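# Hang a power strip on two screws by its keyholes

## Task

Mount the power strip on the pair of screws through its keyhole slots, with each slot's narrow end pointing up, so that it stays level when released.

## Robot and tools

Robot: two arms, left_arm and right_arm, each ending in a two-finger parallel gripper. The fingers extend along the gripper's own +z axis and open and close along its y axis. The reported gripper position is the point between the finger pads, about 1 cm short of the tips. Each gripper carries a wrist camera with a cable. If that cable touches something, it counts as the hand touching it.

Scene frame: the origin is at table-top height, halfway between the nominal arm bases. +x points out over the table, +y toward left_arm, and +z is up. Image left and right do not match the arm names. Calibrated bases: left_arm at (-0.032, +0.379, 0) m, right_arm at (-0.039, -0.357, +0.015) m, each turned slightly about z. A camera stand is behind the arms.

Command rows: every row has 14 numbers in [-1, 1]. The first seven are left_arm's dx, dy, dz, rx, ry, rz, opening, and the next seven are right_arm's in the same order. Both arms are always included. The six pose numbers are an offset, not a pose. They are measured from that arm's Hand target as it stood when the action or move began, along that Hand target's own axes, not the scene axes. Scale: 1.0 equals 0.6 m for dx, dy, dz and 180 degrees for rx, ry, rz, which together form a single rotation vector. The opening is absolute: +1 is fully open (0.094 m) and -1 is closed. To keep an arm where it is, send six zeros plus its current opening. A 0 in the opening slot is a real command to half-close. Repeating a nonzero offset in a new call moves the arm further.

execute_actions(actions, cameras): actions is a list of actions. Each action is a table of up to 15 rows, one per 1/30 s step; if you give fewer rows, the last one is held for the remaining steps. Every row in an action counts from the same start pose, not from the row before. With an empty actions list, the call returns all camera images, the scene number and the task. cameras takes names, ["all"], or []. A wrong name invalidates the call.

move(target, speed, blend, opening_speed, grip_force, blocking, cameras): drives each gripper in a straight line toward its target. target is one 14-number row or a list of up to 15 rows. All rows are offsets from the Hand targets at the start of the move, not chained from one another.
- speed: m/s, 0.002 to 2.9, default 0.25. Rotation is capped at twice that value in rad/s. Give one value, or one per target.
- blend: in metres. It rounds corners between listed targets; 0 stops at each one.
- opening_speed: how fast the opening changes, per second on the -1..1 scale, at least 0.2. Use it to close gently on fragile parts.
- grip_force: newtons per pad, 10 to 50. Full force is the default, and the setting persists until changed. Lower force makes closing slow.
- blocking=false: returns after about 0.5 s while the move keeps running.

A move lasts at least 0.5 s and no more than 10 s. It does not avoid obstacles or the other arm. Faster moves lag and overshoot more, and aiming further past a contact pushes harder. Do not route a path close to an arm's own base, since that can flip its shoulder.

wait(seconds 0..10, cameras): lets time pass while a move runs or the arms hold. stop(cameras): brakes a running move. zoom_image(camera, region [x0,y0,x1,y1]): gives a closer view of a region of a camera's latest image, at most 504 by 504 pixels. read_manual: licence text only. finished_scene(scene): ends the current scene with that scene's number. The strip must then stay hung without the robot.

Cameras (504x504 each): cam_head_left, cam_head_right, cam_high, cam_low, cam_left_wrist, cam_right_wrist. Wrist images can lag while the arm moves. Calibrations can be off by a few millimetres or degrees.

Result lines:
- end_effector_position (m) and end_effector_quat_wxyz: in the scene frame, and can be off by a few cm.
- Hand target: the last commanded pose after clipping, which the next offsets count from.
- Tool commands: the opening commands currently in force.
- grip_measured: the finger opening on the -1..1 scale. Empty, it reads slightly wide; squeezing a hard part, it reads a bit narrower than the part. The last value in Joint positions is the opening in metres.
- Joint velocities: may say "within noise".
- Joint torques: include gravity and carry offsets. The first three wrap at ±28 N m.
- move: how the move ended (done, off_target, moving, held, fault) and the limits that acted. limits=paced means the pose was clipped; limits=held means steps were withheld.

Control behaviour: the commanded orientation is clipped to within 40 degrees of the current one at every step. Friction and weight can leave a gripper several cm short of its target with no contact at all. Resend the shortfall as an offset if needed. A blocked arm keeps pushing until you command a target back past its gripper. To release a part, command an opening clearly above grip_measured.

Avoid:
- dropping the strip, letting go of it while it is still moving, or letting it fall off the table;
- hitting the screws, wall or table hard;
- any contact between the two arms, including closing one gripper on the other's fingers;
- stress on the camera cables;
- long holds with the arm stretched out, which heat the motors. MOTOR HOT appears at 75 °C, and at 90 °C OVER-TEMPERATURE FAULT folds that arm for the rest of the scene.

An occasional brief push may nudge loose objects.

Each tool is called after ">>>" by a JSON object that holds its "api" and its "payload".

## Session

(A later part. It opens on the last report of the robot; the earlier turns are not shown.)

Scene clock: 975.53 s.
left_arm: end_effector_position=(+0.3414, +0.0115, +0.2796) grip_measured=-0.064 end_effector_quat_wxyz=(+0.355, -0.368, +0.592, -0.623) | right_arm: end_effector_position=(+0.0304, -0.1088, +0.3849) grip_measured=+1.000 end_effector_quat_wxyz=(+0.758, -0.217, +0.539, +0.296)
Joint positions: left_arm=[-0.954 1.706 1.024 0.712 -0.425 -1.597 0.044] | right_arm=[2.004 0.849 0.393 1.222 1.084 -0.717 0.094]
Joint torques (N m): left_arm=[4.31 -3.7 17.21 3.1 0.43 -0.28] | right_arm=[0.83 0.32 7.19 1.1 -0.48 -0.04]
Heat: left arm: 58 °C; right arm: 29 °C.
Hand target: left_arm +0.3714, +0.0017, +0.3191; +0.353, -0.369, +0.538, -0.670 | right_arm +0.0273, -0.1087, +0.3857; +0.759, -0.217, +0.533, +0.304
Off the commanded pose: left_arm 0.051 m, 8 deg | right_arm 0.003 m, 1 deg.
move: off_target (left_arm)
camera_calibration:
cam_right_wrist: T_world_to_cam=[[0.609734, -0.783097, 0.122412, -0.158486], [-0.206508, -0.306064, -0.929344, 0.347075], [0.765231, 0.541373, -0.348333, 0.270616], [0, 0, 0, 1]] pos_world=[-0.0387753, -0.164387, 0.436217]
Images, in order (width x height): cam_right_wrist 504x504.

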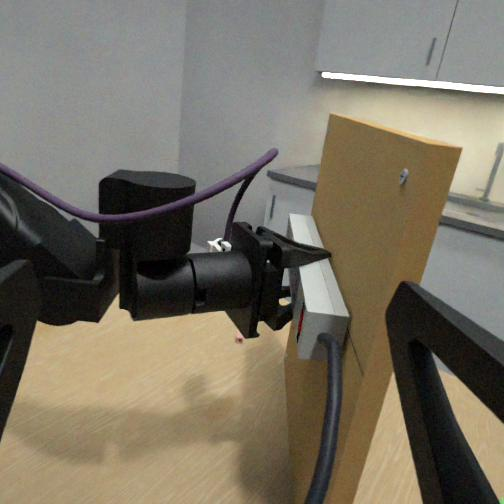

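>>> {"api": "move", "payload": {"target": [[0.0,0.0,0.02,0.0,0.006,0.0,-0.8,0,0,0,0,0,0,1],[0.005,0.0,0.02,0.0,0.006,0.0,-0.8,0,0,0,0,0,0,1],[-0.008,0.0,0.025,0.0,0.006,0.0,-0.8,0,0,0,0,0,0,1]], "speed": 0.12, "cameras": ["cam_right_wrist","cam_head_left"]}}

>>> {"api": "zoom_image", "payload": {"camera": "cam_right_wrist", "region": [200, 180, 400, 380]}}

>>> {"api": "zoom_image", "payload": {"camera": "cam_head_left", "region": [230, 210, 320, 300]}}

Scene clock: 983.60 s.
left_arm: end_effector_position=(+0.3417, +0.0112, +0.2795) grip_measured=-0.064 end_effector_quat_wxyz=(+0.357, -0.371, +0.591, -0.620) | right_arm: end_effector_position=(+0.0304, -0.1088, +0.3849) grip_measured=+1.000 end_effector_quat_wxyz=(+0.758, -0.217, +0.539, +0.296)
Joint positions: left_arm=[-0.959 1.708 1.03 0.705 -0.439 -1.597 0.044] | right_arm=[2.004 0.849 0.393 1.222 1.084 -0.717 0.094]
Joint torques (N m): left_arm=[8.35 -2.4 19.07 3.03 1.08 -0.29] | right_arm=[0.83 0.35 7.17 1.1 -0.48 -0.04]
Heat: left arm: 58 °C; right arm: 29 °C.
Hand target: left_arm +0.3869, -0.0011, +0.3208; +0.348, -0.363, +0.541, -0.674 | right_arm +0.0273, -0.1087, +0.3857; +0.759, -0.217, +0.533, +0.304
Off the commanded pose: left_arm 0.062 m, 9 deg | right_arm 0.003 m, 1 deg.
move: off_target (left_arm)
camera_calibration:
cam_right_wrist: T_world_to_cam=[[0.609734, -0.783097, 0.122412, -0.158486], [-0.206508, -0.306064, -0.929344, 0.347075], [0.765231, 0.541373, -0.348333, 0.270616], [0, 0, 0, 1]] pos_world=[-0.0387753, -0.164387, 0.436217]
Images, in order (width x height): cam_head_left 504x504, cam_right_wrist 504x504.

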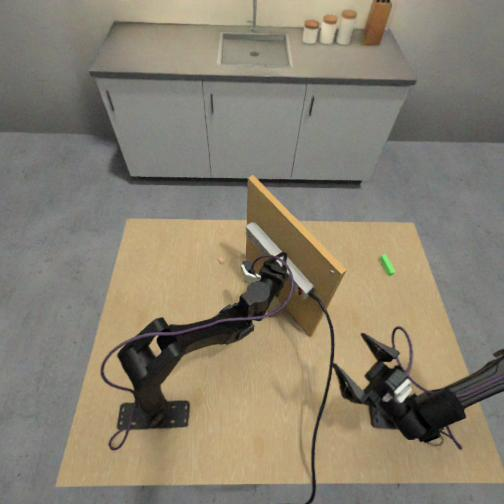

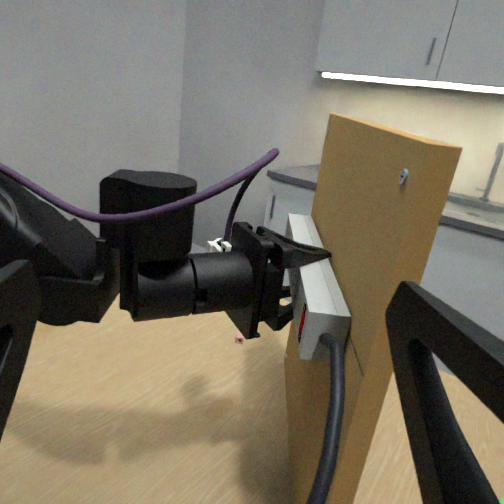

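Scaled by 2.520 from the camera's 504x504 image, which has a finer 720x720 frame.

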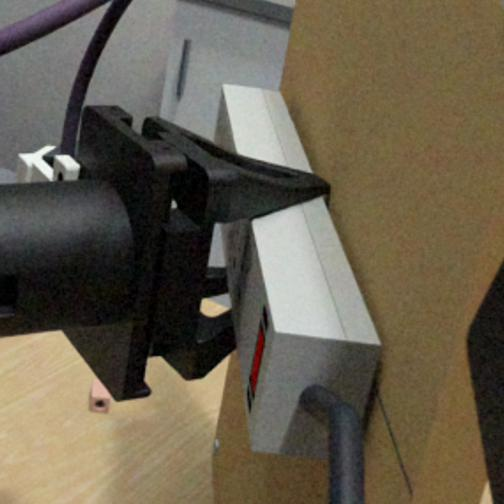

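Scaled by 5.600 from the camera's 504x504 image, which has a finer 720x720 frame.

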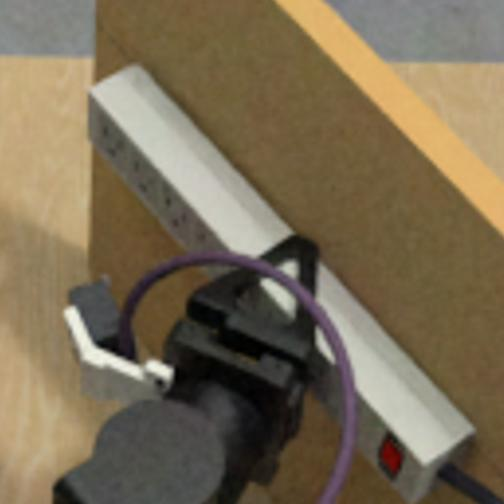

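>>> {"api": "move", "payload": {"target": [[0.0,0.0,-0.03,0.0,0.015,0.0,-0.8,0,0,0,0,0,0,1],[0.0,0.0,-0.005,0.0,0.035,0.0,-0.8,0,0,0,0,0,0,1]], "speed": 0.12, "cameras": ["cam_right_wrist","cam_head_left"]}}

>>> {"api": "zoom_image", "payload": {"camera": "cam_right_wrist", "region": [200, 180, 400, 380]}}

>>> {"api": "zoom_image", "payload": {"camera": "cam_head_left", "region": [230, 210, 320, 300]}}

Scene clock: 996.20 s.
left_arm: end_effector_position=(+0.3423, +0.0110, +0.2804) grip_measured=-0.064 end_effector_quat_wxyz=(+0.336, -0.351, +0.606, -0.629) | right_arm: end_effector_position=(+0.0304, -0.1088, +0.3849) grip_measured=+1.000 end_effector_quat_wxyz=(+0.758, -0.217, +0.539, +0.296)
Joint positions: left_arm=[-0.925 1.689 1.02 0.688 -0.338 -1.598 0.044] | right_arm=[2.004 0.849 0.393 1.222 1.084 -0.717 0.094]
Joint torques (N m): left_arm=[9.18 -2.67 17.42 3.36 1.55 -0.3] | right_arm=[0.83 0.32 7.19 1.11 -0.48 -0.04]
Heat: left arm: 58 °C; right arm: 29 °C.
Hand target: left_arm +0.3843, +0.0004, +0.3204; +0.318, -0.325, +0.560, -0.693 | right_arm +0.0273, -0.1087, +0.3857; +0.759, -0.217, +0.533, +0.304
Off the commanded pose: left_arm 0.059 m, 10 deg | right_arm 0.003 m, 1 deg.
move: off_target (left_arm)
camera_calibration:
cam_right_wrist: T_world_to_cam=[[0.609734, -0.783097, 0.122412, -0.158486], [-0.206508, -0.306064, -0.929344, 0.347075], [0.765231, 0.541373, -0.348333, 0.270616], [0, 0, 0, 1]] pos_world=[-0.0387753, -0.164387, 0.436217]
Images, in order (width x height): cam_head_left 504x504, cam_right_wrist 504x504.

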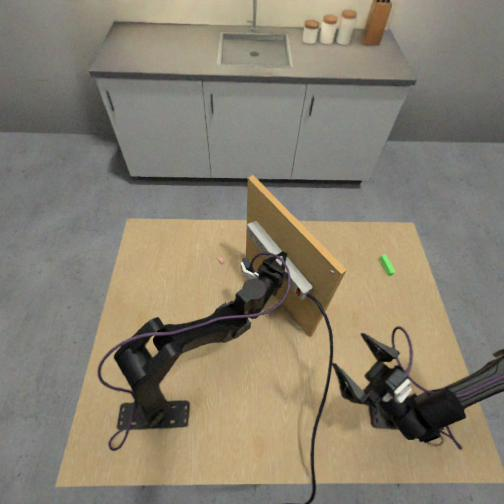

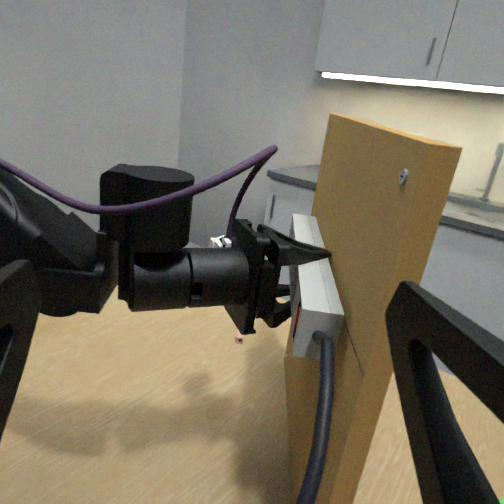

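Scaled by 2.520 from the camera's 504x504 image, which has a finer 720x720 frame.

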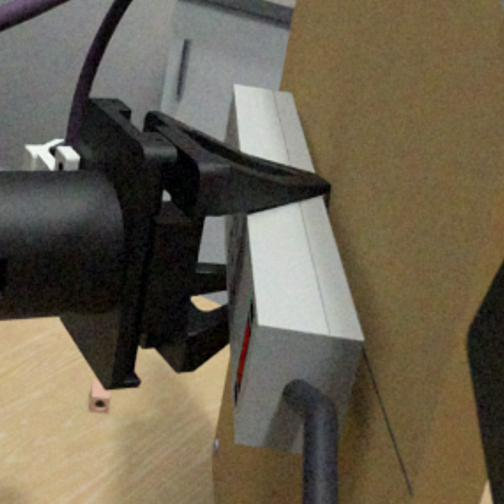

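Scaled by 5.600 from the camera's 504x504 image, which has a finer 720x720 frame.

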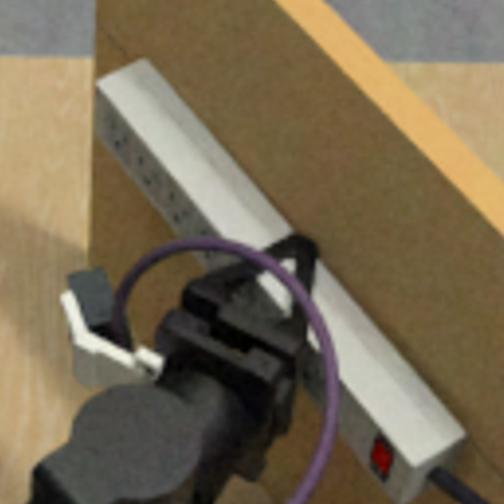

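>>> {"api": "move", "payload": {"target": [[0.0,0.0,-0.075,0.0,-0.01,0.012,-0.8,0,0,0,0,0,0,1],[0.0,0.0,-0.01,0.0,-0.014,0.008,-0.8,0,0,0,0,0,0,1]], "speed": 0.12, "cameras": ["cam_right_wrist"]}}

>>> {"api": "zoom_image", "payload": {"camera": "cam_right_wrist", "region": [200, 180, 400, 380]}}

Scene clock: 1012.17 s.
left_arm: end_effector_position=(+0.3425, +0.0119, +0.2786) grip_measured=-0.064 end_effector_quat_wxyz=(+0.325, -0.329, +0.610, -0.643) | right_arm: end_effector_position=(+0.0304, -0.1088, +0.3849) grip_measured=+1.000 end_effector_quat_wxyz=(+0.758, -0.217, +0.539, +0.296)
Joint positions: left_arm=[-0.897 1.689 0.99 0.738 -0.256 -1.588 0.044] | right_arm=[2.004 0.849 0.393 1.222 1.084 -0.717 0.094]
Joint torques (N m): left_arm=[4.67 -2.55 18.62 3.03 0.08 -0.21] | right_arm=[0.83 0.32 7.17 1.1 -0.48 -0.04]
Heat: left arm: 59 °C; right arm: 29 °C.
Hand target: left_arm +0.3795, +0.0038, +0.3196; +0.338, -0.334, +0.556, -0.682 | right_arm +0.0273, -0.1087, +0.3857; +0.759, -0.217, +0.533, +0.304
Off the commanded pose: left_arm 0.056 m, 8 deg | right_arm 0.003 m, 1 deg.
move: off_target (left_arm)
camera_calibration:
cam_right_wrist: T_world_to_cam=[[0.609734, -0.783097, 0.122412, -0.158486], [-0.206508, -0.306064, -0.929344, 0.347075], [0.765231, 0.541373, -0.348333, 0.270616], [0, 0, 0, 1]] pos_world=[-0.0387753, -0.164387, 0.436217]
Images, in order (width x height): cam_right_wrist 504x504.

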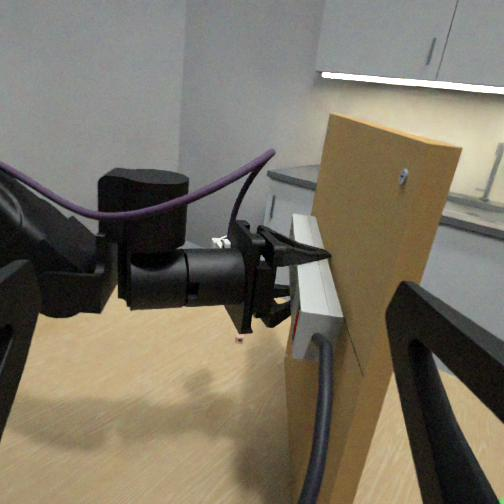

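Scaled by 2.520 from the camera's 504x504 image, which has a finer 720x720 frame.

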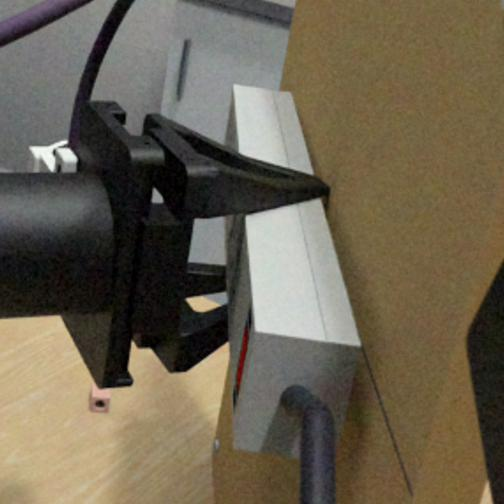

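>>> {"api": "move", "payload": {"target": [[0.0,0.0,-0.04,0.0,-0.012,0.0,-0.8,0,0,0,0,0,0,1],[0.0,0.0,-0.012,0.0,-0.025,0.0,-0.8,0,0,0,0,0,0,1],[0.0,0.0,0.012,0.0,-0.03,0.0,-0.8,0,0,0,0,0,0,1]], "speed": 0.1, "cameras": ["cam_right_wrist"]}}

>>> {"api": "zoom_image", "payload": {"camera": "cam_right_wrist", "region": [200, 180, 400, 380]}}

Scene clock: 1024.83 s.
left_arm: end_effector_position=(+0.3420, +0.0114, +0.2785) grip_measured=-0.064 end_effector_quat_wxyz=(+0.359, -0.367, +0.593, -0.621) | right_arm: end_effector_position=(+0.0304, -0.1088, +0.3849) grip_measured=+1.000 end_effector_quat_wxyz=(+0.758, -0.217, +0.539, +0.296)
Joint positions: left_arm=[-0.955 1.711 1.024 0.718 -0.43 -1.587 0.044] | right_arm=[2.004 0.849 0.393 1.222 1.084 -0.717 0.094]
Joint torques (N m): left_arm=[6.68 -2.1 20 3.04 0.58 -0.11] | right_arm=[0.83 0.34 7.17 1.1 -0.48 -0.04]
Heat: left arm: 60 °C; right arm: 29 °C.
Hand target: left_arm +0.3854, -0.0001, +0.3206; +0.364, -0.365, +0.540, -0.665 | right_arm +0.0273, -0.1087, +0.3857; +0.759, -0.217, +0.533, +0.304
Off the commanded pose: left_arm 0.062 m, 8 deg | right_arm 0.003 m, 1 deg.
move: off_target (left_arm)
camera_calibration:
cam_right_wrist: T_world_to_cam=[[0.609734, -0.783097, 0.122412, -0.158486], [-0.206508, -0.306064, -0.929344, 0.347075], [0.765231, 0.541373, -0.348333, 0.270616], [0, 0, 0, 1]] pos_world=[-0.0387753, -0.164387, 0.436217]
Images, in order (width x height): cam_right_wrist 504x504.

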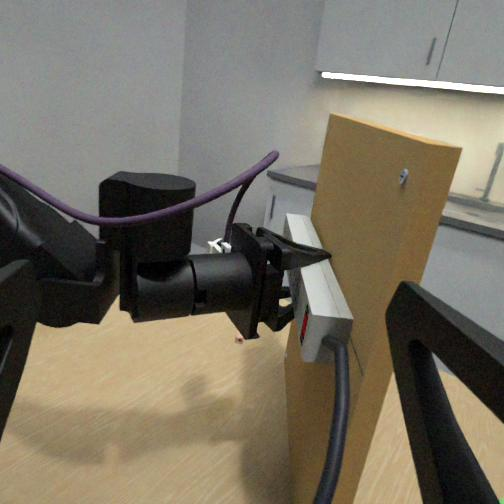

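Scaled by 2.520 from the camera's 504x504 image, which has a finer 720x720 frame.

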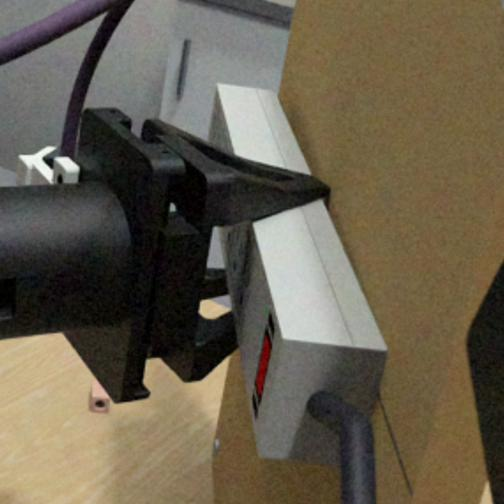

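>>> {"api": "move", "payload": {"target": [[0.0,0.0,-0.015,0.0,0.015,0.0,-0.8,0,0,0,0,0,0,1],[0.012,0.0,-0.01,0.0,0.018,0.0,-0.8,0,0,0,0,0,0,1],[-0.012,0.0,-0.01,0.0,0.018,0.0,-0.8,0,0,0,0,0,0,1],[0,0.0,0.005,0.0,0.018,0.0,-0.8,0,0,0,0,0,0,1]], "speed": 0.1, "cameras": ["cam_right_wrist","cam_head_left"]}}

>>> {"api": "zoom_image", "payload": {"camera": "cam_right_wrist", "region": [200, 180, 400, 380]}}

>>> {"api": "zoom_image", "payload": {"camera": "cam_head_left", "region": [230, 210, 320, 300]}}

Scene clock: 1046.47 s.
left_arm: end_effector_position=(+0.3425, +0.0115, +0.2787) grip_measured=-0.064 end_effector_quat_wxyz=(+0.352, -0.359, +0.599, -0.623) | right_arm: end_effector_position=(+0.0304, -0.1088, +0.3849) grip_measured=+1.000 end_effector_quat_wxyz=(+0.758, -0.217, +0.539, +0.296)
Joint positions: left_arm=[-0.943 1.703 1.021 0.707 -0.394 -1.586 0.044] | right_arm=[2.004 0.849 0.393 1.222 1.084 -0.717 0.094]
Joint torques (N m): left_arm=[7.92 -1.89 19.44 3.15 1.02 -0.18] | right_arm=[0.83 0.34 7.17 1.1 -0.48 -0.04]
Heat: left arm: 62 °C; right arm: 29 °C.
Hand target: left_arm +0.3880, -0.0015, +0.3209; +0.349, -0.346, +0.550, -0.675 | right_arm +0.0273, -0.1087, +0.3857; +0.759, -0.217, +0.533, +0.304
Off the commanded pose: left_arm 0.063 m, 8 deg | right_arm 0.003 m, 1 deg.
move: off_target (left_arm)
camera_calibration:
cam_right_wrist: T_world_to_cam=[[0.609734, -0.783097, 0.122412, -0.158486], [-0.206508, -0.306064, -0.929344, 0.347075], [0.765231, 0.541373, -0.348333, 0.270616], [0, 0, 0, 1]] pos_world=[-0.0387753, -0.164387, 0.436217]
Images, in order (width x height): cam_head_left 504x504, cam_right_wrist 504x504.

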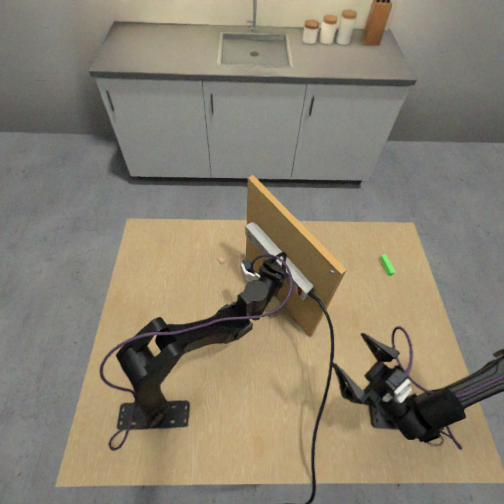

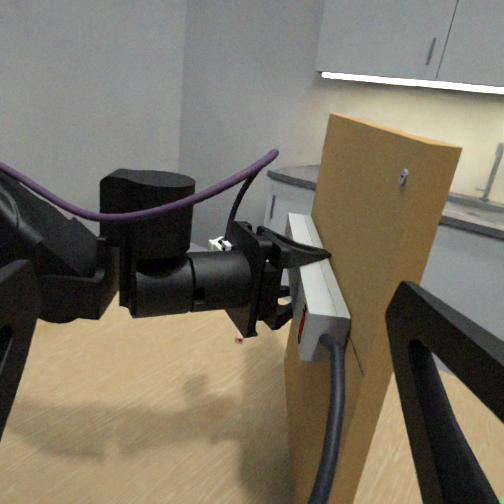

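Scaled by 2.520 from the camera's 504x504 image, which has a finer 720x720 frame.

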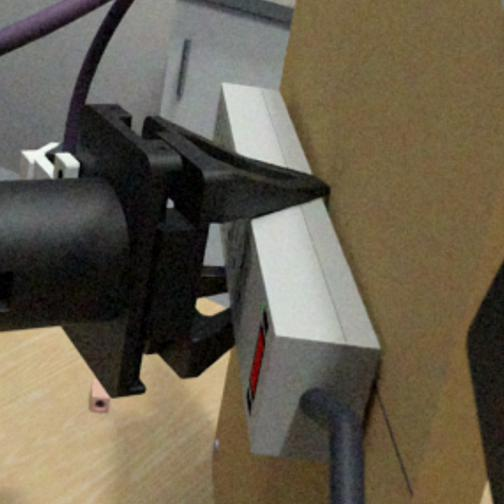

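Scaled by 5.600 from the camera's 504x504 image, which has a finer 720x720 frame.

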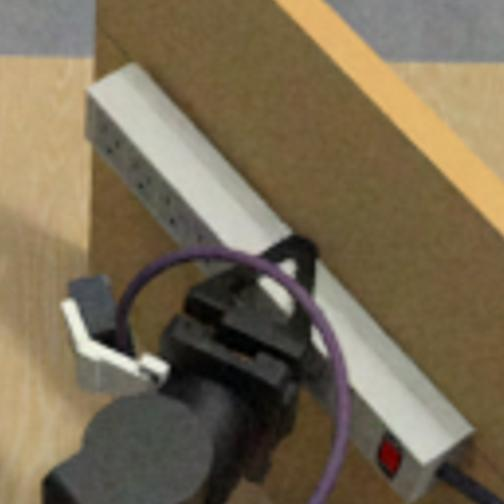

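>>> {"api": "move", "payload": {"target": [[0.012,0.0,-0.06,0.0,0.008,0.0,-0.8,0,0,0,0,0,0,1],[0.016,0.0,-0.03,0.0,0.012,0.0,-0.8,0,0,0,0,0,0,1],[0.016,0.0,0.005,0.0,0.012,0.0,-0.8,0,0,0,0,0,0,1]], "speed": 0.1, "cameras": ["cam_right_wrist","cam_head_left"]}}

>>> {"api": "zoom_image", "payload": {"camera": "cam_right_wrist", "region": [200, 180, 400, 380]}}

>>> {"api": "zoom_image", "payload": {"camera": "cam_head_left", "region": [230, 210, 320, 300]}}

Scene clock: 1055.53 s.
left_arm: end_effector_position=(+0.3426, +0.0114, +0.2786) grip_measured=-0.064 end_effector_quat_wxyz=(+0.348, -0.353, +0.600, -0.628) | right_arm: end_effector_position=(+0.0304, -0.1088, +0.3849) grip_measured=+1.000 end_effector_quat_wxyz=(+0.758, -0.217, +0.539, +0.296)
Joint positions: left_arm=[-0.935 1.702 1.013 0.721 -0.369 -1.585 0.044] | right_arm=[2.004 0.849 0.393 1.222 1.084 -0.717 0.094]
Joint torques (N m): left_arm=[6.64 -1.21 21.29 2.99 1.13 -0.13] | right_arm=[0.83 0.32 7.19 1.1 -0.48 -0.04]
Heat: left arm: 61 °C; right arm: 29 °C.
Hand target: left_arm +0.3856, -0.0111, +0.3223; +0.339, -0.334, +0.557, -0.682 | right_arm +0.0273, -0.1087, +0.3857; +0.759, -0.217, +0.533, +0.304
Off the commanded pose: left_arm 0.065 m, 8 deg | right_arm 0.003 m, 1 deg.
move: off_target (left_arm)
camera_calibration:
cam_right_wrist: T_world_to_cam=[[0.609734, -0.783097, 0.122412, -0.158486], [-0.206508, -0.306064, -0.929344, 0.347075], [0.765231, 0.541373, -0.348333, 0.270616], [0, 0, 0, 1]] pos_world=[-0.0387753, -0.164387, 0.436217]
Images, in order (width x height): cam_head_left 504x504, cam_right_wrist 504x504.

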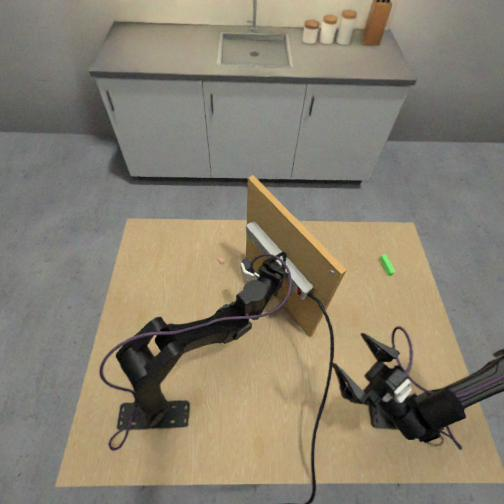

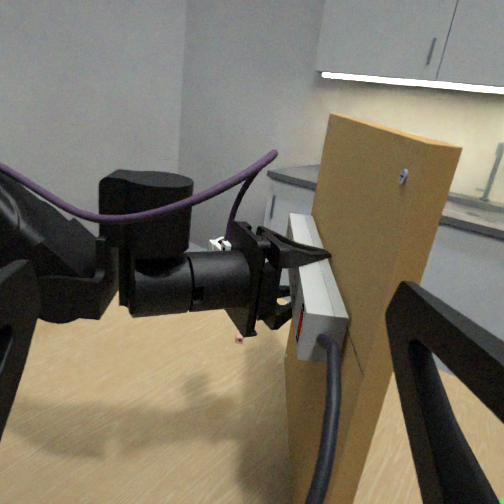

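Scaled by 2.520 from the camera's 504x504 image, which has a finer 720x720 frame.

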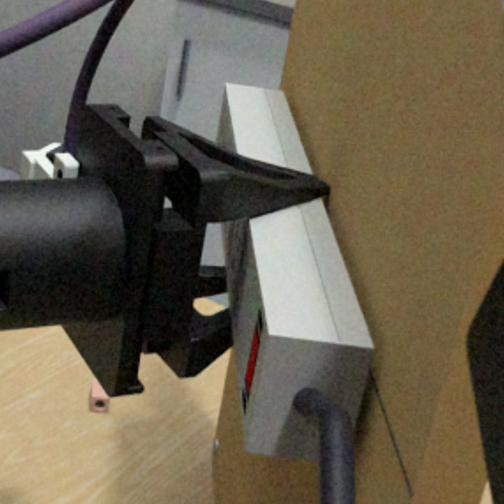

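Scaled by 5.600 from the camera's 504x504 image, which has a finer 720x720 frame.

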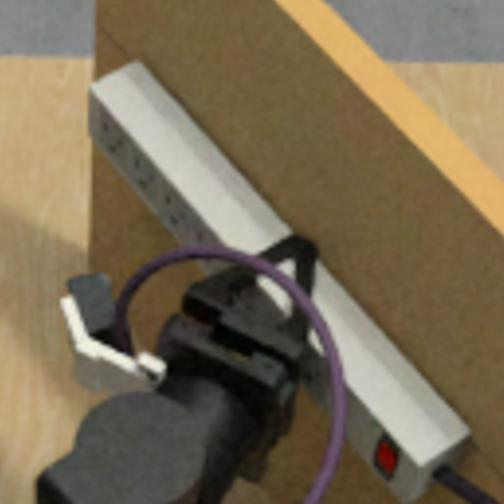

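>>> {"api": "move", "payload": {"target": [[0.0,0.0,-0.04,0.0,0.02,0.0,-0.8,0,0,0,0,0,0,1],[0.0,0.0,-0.015,0.0,0.03,-0.006,-0.8,0,0,0,0,0,0,1],[0.0,0.03,-0.03,0.0,0.03,-0.03,-0.8,0,0,0,0,0,0,1],[0.0,0.05,-0.035,0.01,0.03,-0.04,-0.8,0,0,0,0,0,0,1]], "speed": 0.1, "cameras": ["cam_right_wrist"]}}

>>> {"api": "zoom_image", "payload": {"camera": "cam_right_wrist", "region": [200, 180, 400, 380]}}

Scene clock: 1077.47 s.
left_arm: end_effector_position=(+0.3414, +0.0130, +0.2773) grip_measured=-0.064 end_effector_quat_wxyz=(-0.326, +0.329, -0.572, +0.677) | right_arm: end_effector_position=(+0.0304, -0.1088, +0.3849) grip_measured=+1.000 end_effector_quat_wxyz=(+0.758, -0.217, +0.539, +0.296)
Joint positions: left_arm=[-0.901 1.741 0.939 0.938 -0.266 -1.609 0.044] | right_arm=[2.004 0.849 0.393 1.222 1.084 -0.717 0.094]
Joint torques (N m): left_arm=[5.81 -0.68 16.39 2.73 1.22 -1.33] | right_arm=[0.83 0.34 7.17 1.1 -0.48 -0.04]
Heat: left arm: 62 °C; right arm: 29 °C.
Hand target: left_arm +0.3709, -0.0045, +0.2896; -0.274, +0.330, -0.539, +0.725 | right_arm +0.0273, -0.1087, +0.3857; +0.759, -0.217, +0.533, +0.304
Off the commanded pose: left_arm 0.036 m, 9 deg | right_arm 0.003 m, 1 deg.
move: off_target (left_arm)
camera_calibration:
cam_right_wrist: T_world_to_cam=[[0.609734, -0.783097, 0.122412, -0.158486], [-0.206508, -0.306064, -0.929344, 0.347075], [0.765231, 0.541373, -0.348333, 0.270616], [0, 0, 0, 1]] pos_world=[-0.0387753, -0.164387, 0.436217]
Images, in order (width x height): cam_right_wrist 504x504.

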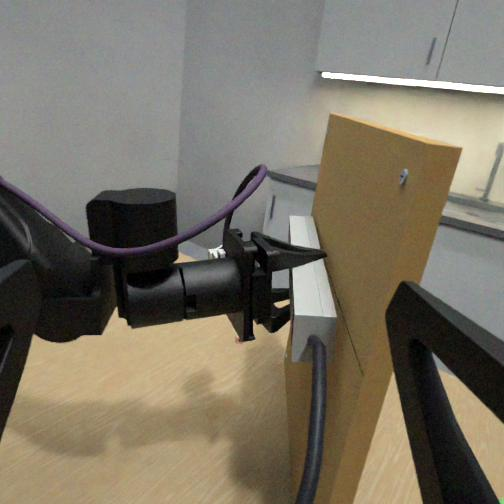

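Scaled by 2.520 from the camera's 504x504 image, which has a finer 720x720 frame.

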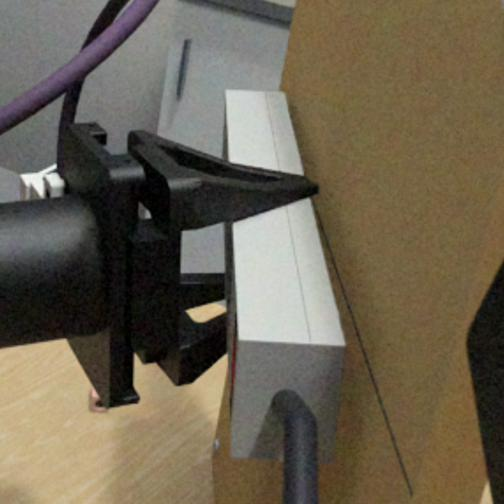

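>>> {"api": "move", "payload": {"target": [[0,0,-0.2,0,0,0.02,-0.8,0,0,0,0,0,0,1],[0.004,0.2,-0.303,-0.3,-0.02,0.03,-0.8,0,0,0,0,0,0,1],[0.004,0.266,-0.303,-0.564,-0.042,0.052,-0.8,0,0,0,0,0,0,1]], "speed": 0.2, "blend": [0.02,0.02,0], "cameras": ["cam_head_left","cam_low","cam_left_wrist"]}}

>>> {"api": "zoom_image", "payload": {"camera": "cam_low", "region": [220, 200, 380, 360]}}

Scene clock: 1103.23 s.
left_arm: end_effector_position=(+0.2272, +0.0643, +0.0992) grip_measured=-0.064 end_effector_quat_wxyz=(+0.003, -0.410, +0.912, +0.009) | right_arm: end_effector_position=(+0.0304, -0.1088, +0.3849) grip_measured=+1.000 end_effector_quat_wxyz=(+0.758, -0.217, +0.539, +0.296)
Joint positions: left_arm=[-0.921 2.127 1.914 -1.373 -0.01 -1.734 0.044] | right_arm=[2.004 0.849 0.393 1.222 1.084 -0.717 0.094]
Joint torques (N m): left_arm=[1.35 -9.84 9.28 0.27 0.06 -0.15] | right_arm=[0.83 0.34 7.17 1.1 -0.48 -0.04]
Heat: left arm: 58 °C; right arm: 29 °C.
Hand target: left_arm +0.2353, +0.0600, +0.0998; -0.001, -0.422, +0.907, +0.000 | right_arm +0.0273, -0.1087, +0.3857; +0.759, -0.217, +0.533, +0.304
Off the commanded pose: left_arm 0.009 m, 2 deg | right_arm 0.003 m, 1 deg.
move: done
camera_calibration:
cam_left_wrist: T_world_to_cam=[[0.83168, -0.554795, 0.0225997, -0.161562], [-0.429556, -0.61708, 0.659313, 0.0868284], [-0.351838, -0.558046, -0.751529, 0.284818], [0, 0, 0, 1]] pos_world=[0.271875, 0.122888, 0.160453]
Images, in order (width x height): cam_head_left 504x504, cam_low 504x504, cam_left_wrist 504x504.

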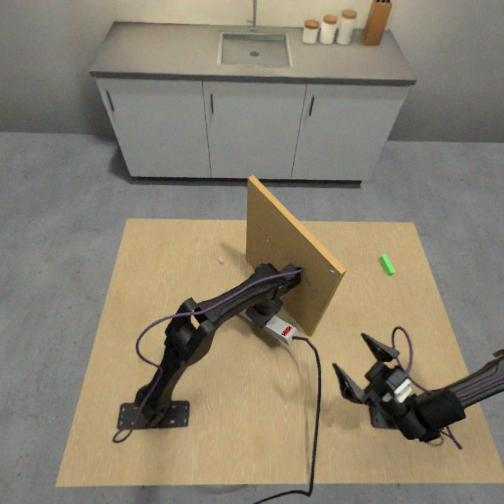

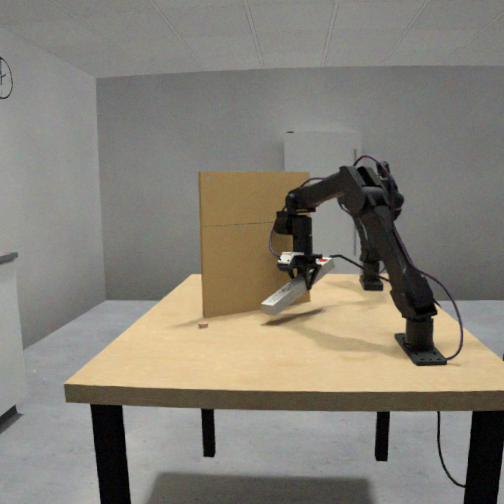

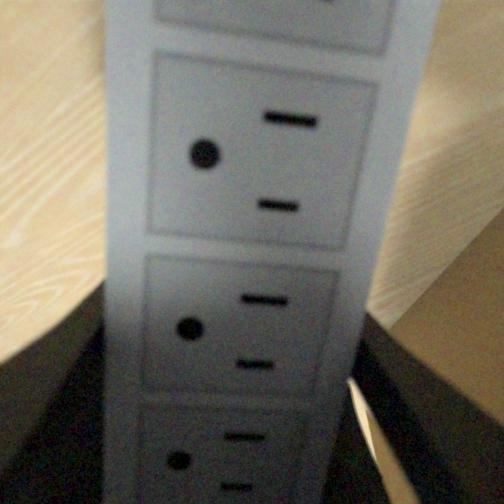

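Scaled by 3.150 from the camera's 504x504 image, which has a finer 720x720 frame.

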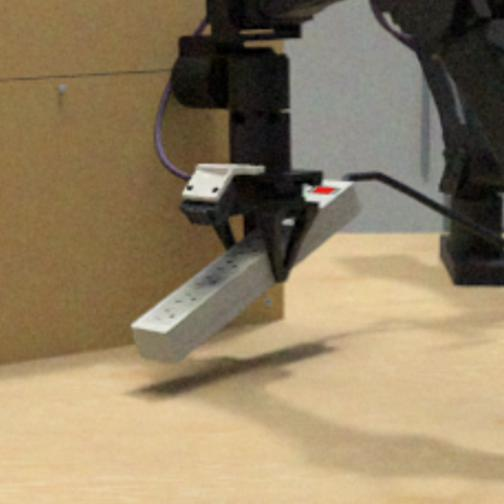

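>>> {"api": "move", "payload": {"target": [[0,0,0.145,0,0,0,-0.8,0,0,0,0,0,0,1]], "speed": 0.06, "cameras": ["cam_low"]}}

>>> {"api": "zoom_image", "payload": {"camera": "cam_low", "region": [220, 200, 380, 360]}}

Scene clock: 1112.23 s.
left_arm: end_effector_position=(+0.2339, +0.0599, +0.0279) grip_measured=-0.064 end_effector_quat_wxyz=(+0.007, -0.416, +0.909, -0.006) | right_arm: end_effector_position=(+0.0304, -0.1088, +0.3849) grip_measured=+1.000 end_effector_quat_wxyz=(+0.758, -0.217, +0.539, +0.296)
Joint positions: left_arm=[-0.916 2.159 1.679 -1.076 -0.011 -1.742 0.044] | right_arm=[2.004 0.849 0.393 1.222 1.084 -0.717 0.094]
Joint torques (N m): left_arm=[0.88 -8.79 5.31 0.64 0.11 -0.11] | right_arm=[0.83 0.34 7.19 1.1 -0.48 -0.04]
Heat: left arm: 55 °C; right arm: 29 °C.
Hand target: left_arm +0.2352, +0.0601, +0.0127; -0.001, -0.422, +0.907, +0.000 | right_arm +0.0273, -0.1087, +0.3857; +0.759, -0.217, +0.533, +0.304
Off the commanded pose: left_arm 0.015 m, 1 deg | right_arm 0.003 m, 1 deg.
move: off_target (left_arm)
Images, in order (width x height): cam_low 504x504.

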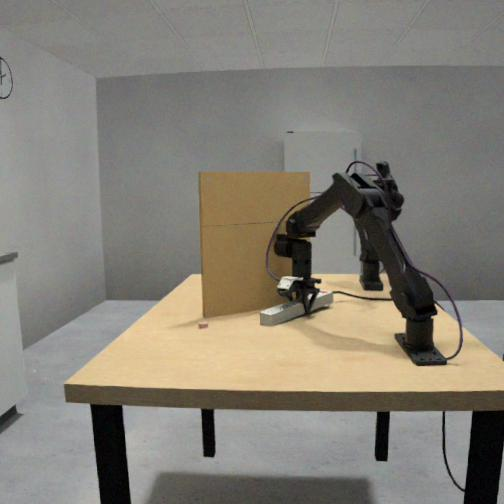

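Scaled by 3.150 from the camera's 504x504 image, which has a finer 720x720 frame.

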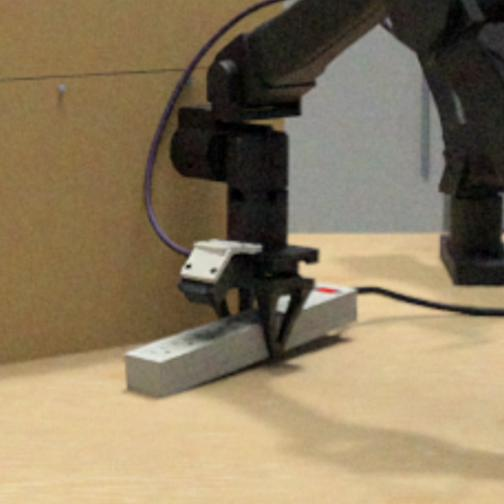

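>>> {"api": "move", "payload": {"target": [[0,0,0.025,0,0,0,-0.8,0,0,0,0,0,0,1],[0,0,0.025,0,0,0,0.3,0,0,0,0,0,0,1]], "speed": 0.04, "opening_speed": 0.5, "cameras": ["cam_low"]}}

>>> {"api": "zoom_image", "payload": {"camera": "cam_low", "region": [220, 200, 380, 360]}}

Scene clock: 1121.70 s.
left_arm: end_effector_position=(+0.2398, +0.0543, +0.0214) grip_measured=+0.298 end_effector_quat_wxyz=(+0.009, -0.420, +0.907, -0.024) | right_arm: end_effector_position=(+0.0304, -0.1088, +0.3849) grip_measured=+1.000 end_effector_quat_wxyz=(+0.758, -0.217, +0.539, +0.296)
Joint positions: left_arm=[-0.911 2.162 1.657 -1.014 -0.006 -1.746 0.061] | right_arm=[2.004 0.849 0.393 1.222 1.084 -0.717 0.094]
Joint torques (N m): left_arm=[0.35 -7.97 4.38 0.53 0.07 -0.03] | right_arm=[0.81 0.32 7.17 1.1 -0.48 -0.04]
Heat: left arm: 52 °C; right arm: 29 °C.
Hand target: left_arm +0.2352, +0.0600, -0.0022; -0.001, -0.422, +0.907, +0.000 | right_arm +0.0273, -0.1087, +0.3857; +0.759, -0.217, +0.533, +0.304
Off the commanded pose: left_arm 0.025 m, 3 deg | right_arm 0.003 m, 1 deg.
move: off_target (left_arm); target 2's new opening was sent with left_arm's hand 0.023 m and 2 deg from that target
Images, in order (width x height): cam_low 504x504.

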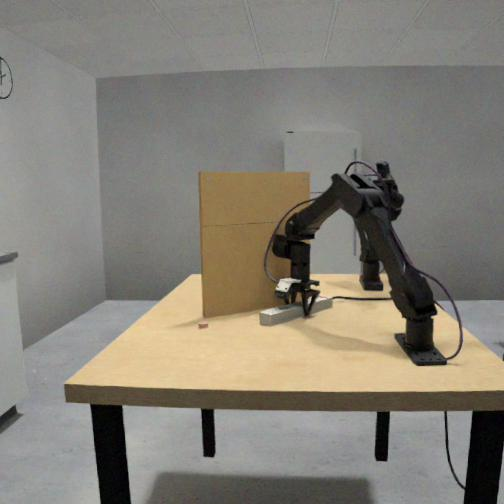

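Scaled by 3.150 from the camera's 504x504 image, which has a finer 720x720 frame.

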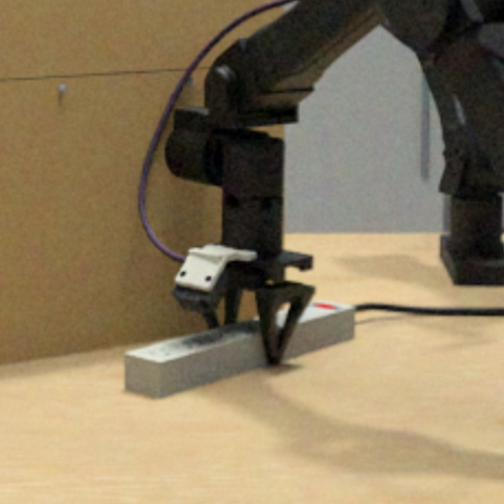

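>>> {"api": "move", "payload": {"target": [0,0,-0.21,0,0,0,0.6,0,0,0,0,0,0,1], "speed": 0.12, "cameras": ["cam_left_wrist"]}}

Scene clock: 1126.73 s.
left_arm: end_effector_position=(+0.2293, +0.0667, +0.1157) grip_measured=+0.598 end_effector_quat_wxyz=(-0.004, -0.420, +0.907, +0.021) | right_arm: end_effector_position=(+0.0304, -0.1088, +0.3849) grip_measured=+1.000 end_effector_quat_wxyz=(+0.758, -0.217, +0.539, +0.296)
Joint positions: left_arm=[-0.91 2.162 2.034 -1.486 -0.003 -1.746 0.075] | right_arm=[2.004 0.849 0.393 1.222 1.084 -0.717 0.094]
Joint torques (N m): left_arm=[0.31 -11.96 8.77 0.31 -0.01 -0.01] | right_arm=[0.83 0.34 7.17 1.1 -0.48 -0.04]
Heat: left arm: 51 °C; right arm: 29 °C.
Hand target: left_arm +0.2354, +0.0601, +0.1238; -0.001, -0.422, +0.907, +0.000 | right_arm +0.0273, -0.1087, +0.3857; +0.759, -0.217, +0.533, +0.304
Off the commanded pose: left_arm 0.012 m, 2 deg | right_arm 0.003 m, 1 deg.
move: off_target (left_arm)
camera_calibration:
cam_left_wrist: T_world_to_cam=[[0.844438, -0.535625, -0.00546256, -0.163245], [-0.400343, -0.637868, 0.657913, 0.0731675], [-0.355879, -0.55338, -0.753074, 0.29997], [0, 0, 0, 1]] pos_world=[0.273895, 0.125231, 0.17687]
Images, in order (width x height): cam_left_wrist 504x504.

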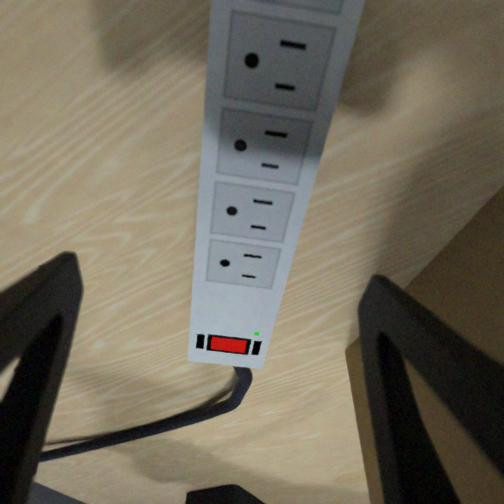

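>>> {"api": "move", "payload": {"target": [[0.0225,-0.0093,0.1,0,0,0.014,0.6,0,0,0,0,0,0,1],[0.0225,-0.0093,0.181,0,0,0.014,0.6,0,0,0,0,0,0,1],[0.0225,-0.0093,0.181,0,0,0.014,-0.8,0,0,0,0,0,0,1]], "speed": 0.1, "opening_speed": 0.6, "cameras": ["cam_low","cam_left_wrist"]}}

>>> {"api": "zoom_image", "payload": {"camera": "cam_low", "region": [220, 200, 380, 360]}}

Scene clock: 1148.77 s.
left_arm: end_effector_position=(+0.2350, +0.0461, +0.0287) grip_measured=-0.064 end_effector_quat_wxyz=(+0.005, -0.407, +0.913, -0.013) | right_arm: end_effector_position=(+0.0304, -0.1088, +0.3849) grip_measured=+1.000 end_effector_quat_wxyz=(+0.758, -0.217, +0.539, +0.296)
Joint positions: left_arm=[-0.931 2.191 1.733 -1.086 -0.003 -1.738 0.044] | right_arm=[2.004 0.849 0.393 1.222 1.084 -0.717 0.094]
Joint torques (N m): left_arm=[-0.83 -9.43 5.76 0.39 0.02 0.04] | right_arm=[0.83 0.32 7.17 1.1 -0.48 -0.04]
Heat: left arm: 47 °C; right arm: 29 °C.
Hand target: left_arm +0.2308, +0.0461, +0.0152; -0.001, -0.402, +0.916, +0.000 | right_arm +0.0273, -0.1087, +0.3857; +0.759, -0.217, +0.533, +0.304
Off the commanded pose: left_arm 0.014 m, 2 deg | right_arm 0.003 m, 1 deg.
move: off_target (left_arm); target 3's new opening was sent with left_arm's hand 0.014 m and 2 deg from that target
camera_calibration:
cam_left_wrist: T_world_to_cam=[[0.827748, -0.557711, 0.0615658, -0.176558], [-0.447066, -0.589238, 0.673001, 0.127959], [-0.339063, -0.5846, -0.737075, 0.222078], [0, 0, 0, 1]] pos_world=[0.27865, 0.106756, 0.0884413]
Images, in order (width x height): cam_low 504x504, cam_left_wrist 504x504.

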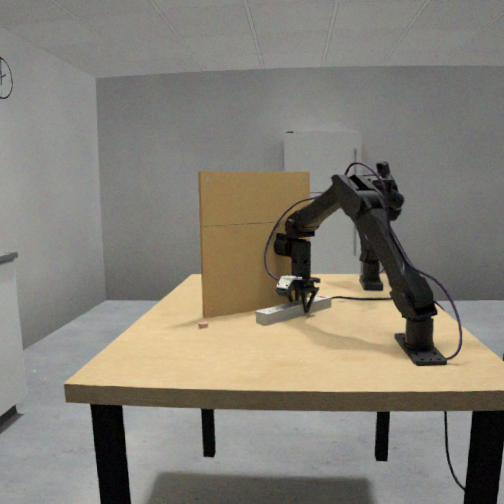

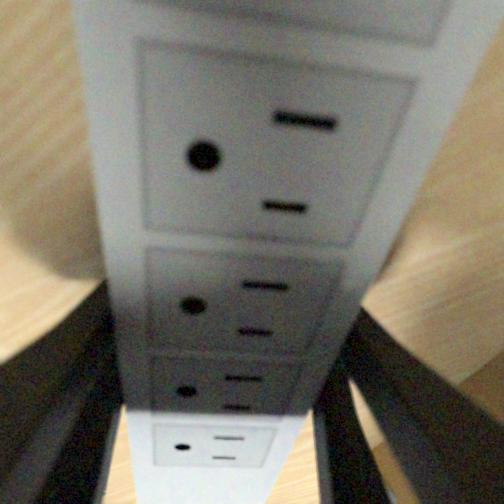

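Scaled by 3.150 from the camera's 504x504 image, which has a finer 720x720 frame.

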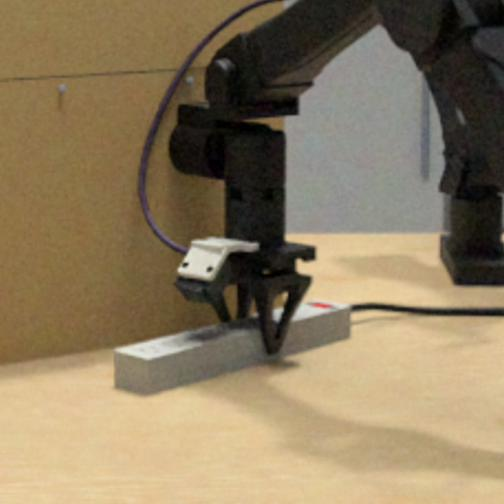

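>>> {"api": "move", "payload": {"target": [[0,0.06,-0.3,0,0,0,-0.8,0,0,0,0,0,0,1],[-0.03,0.03,-0.48,0.4,0.03,0.015,-0.8,0,0,0,0,0,0,1],[-0.094,-0.119,-0.5,0.533,0.048,0.022,-0.8,0,0,0,0,0,0,1]], "speed": 0.18, "blend": [0.03,0.03,0], "cameras": ["cam_right_wrist","cam_head_left"]}}

>>> {"api": "zoom_image", "payload": {"camera": "cam_right_wrist", "region": [200, 180, 400, 380]}}

>>> {"api": "zoom_image", "payload": {"camera": "cam_head_left", "region": [230, 210, 320, 300]}}

Scene clock: 1171.07 s.
left_arm: end_effector_position=(+0.3068, +0.0339, +0.2784) grip_measured=-0.064 end_effector_quat_wxyz=(+0.207, -0.232, +0.675, -0.669) | right_arm: end_effector_position=(+0.0304, -0.1088, +0.3849) grip_measured=+1.000 end_effector_quat_wxyz=(+0.758, -0.217, +0.539, +0.296)
Joint positions: left_arm=[-0.746 1.508 0.866 0.622 0.225 -1.598 0.044] | right_arm=[2.004 0.849 0.393 1.222 1.084 -0.717 0.094]
Joint torques (N m): left_arm=[1.31 -6.57 9.83 3.44 -0.51 -0.43] | right_arm=[0.83 0.34 7.19 1.1 -0.48 -0.04]
Heat: left arm: 46 °C; right arm: 29 °C.
Hand target: left_arm +0.3219, +0.0394, +0.3151; +0.237, -0.240, +0.623, -0.706 | right_arm +0.0273, -0.1087, +0.3857; +0.759, -0.217, +0.533, +0.304
Off the commanded pose: left_arm 0.040 m, 8 deg | right_arm 0.003 m, 1 deg.
move: off_target (left_arm)
camera_calibration:
cam_right_wrist: T_world_to_cam=[[0.609734, -0.783097, 0.122412, -0.158486], [-0.206508, -0.306064, -0.929344, 0.347075], [0.765231, 0.541373, -0.348333, 0.270616], [0, 0, 0, 1]] pos_world=[-0.0387753, -0.164387, 0.436217]
Images, in order (width x height): cam_head_left 504x504, cam_right_wrist 504x504.

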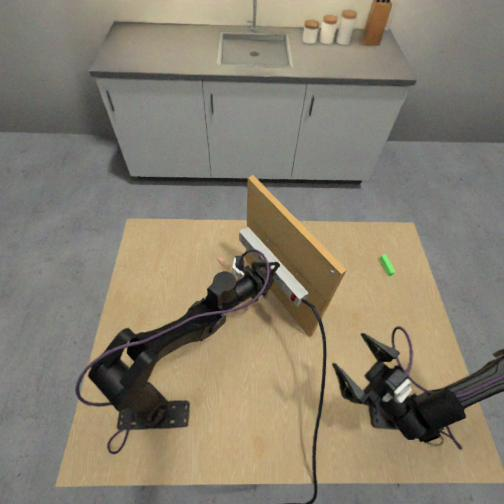

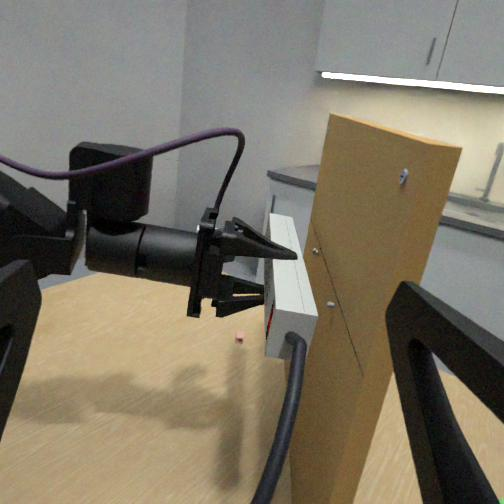

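Scaled by 2.520 from the camera's 504x504 image, which has a finer 720x720 frame.

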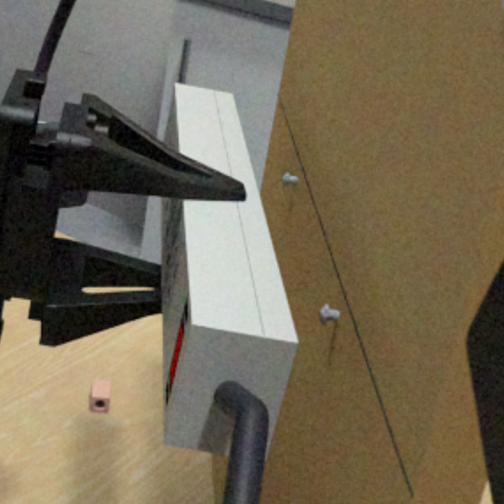

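Scaled by 5.600 from the camera's 504x504 image, which has a finer 720x720 frame.

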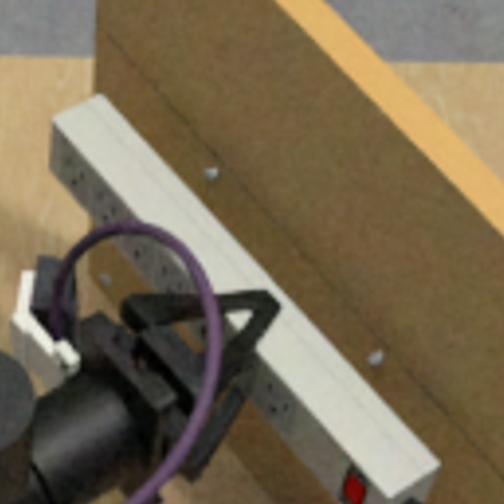

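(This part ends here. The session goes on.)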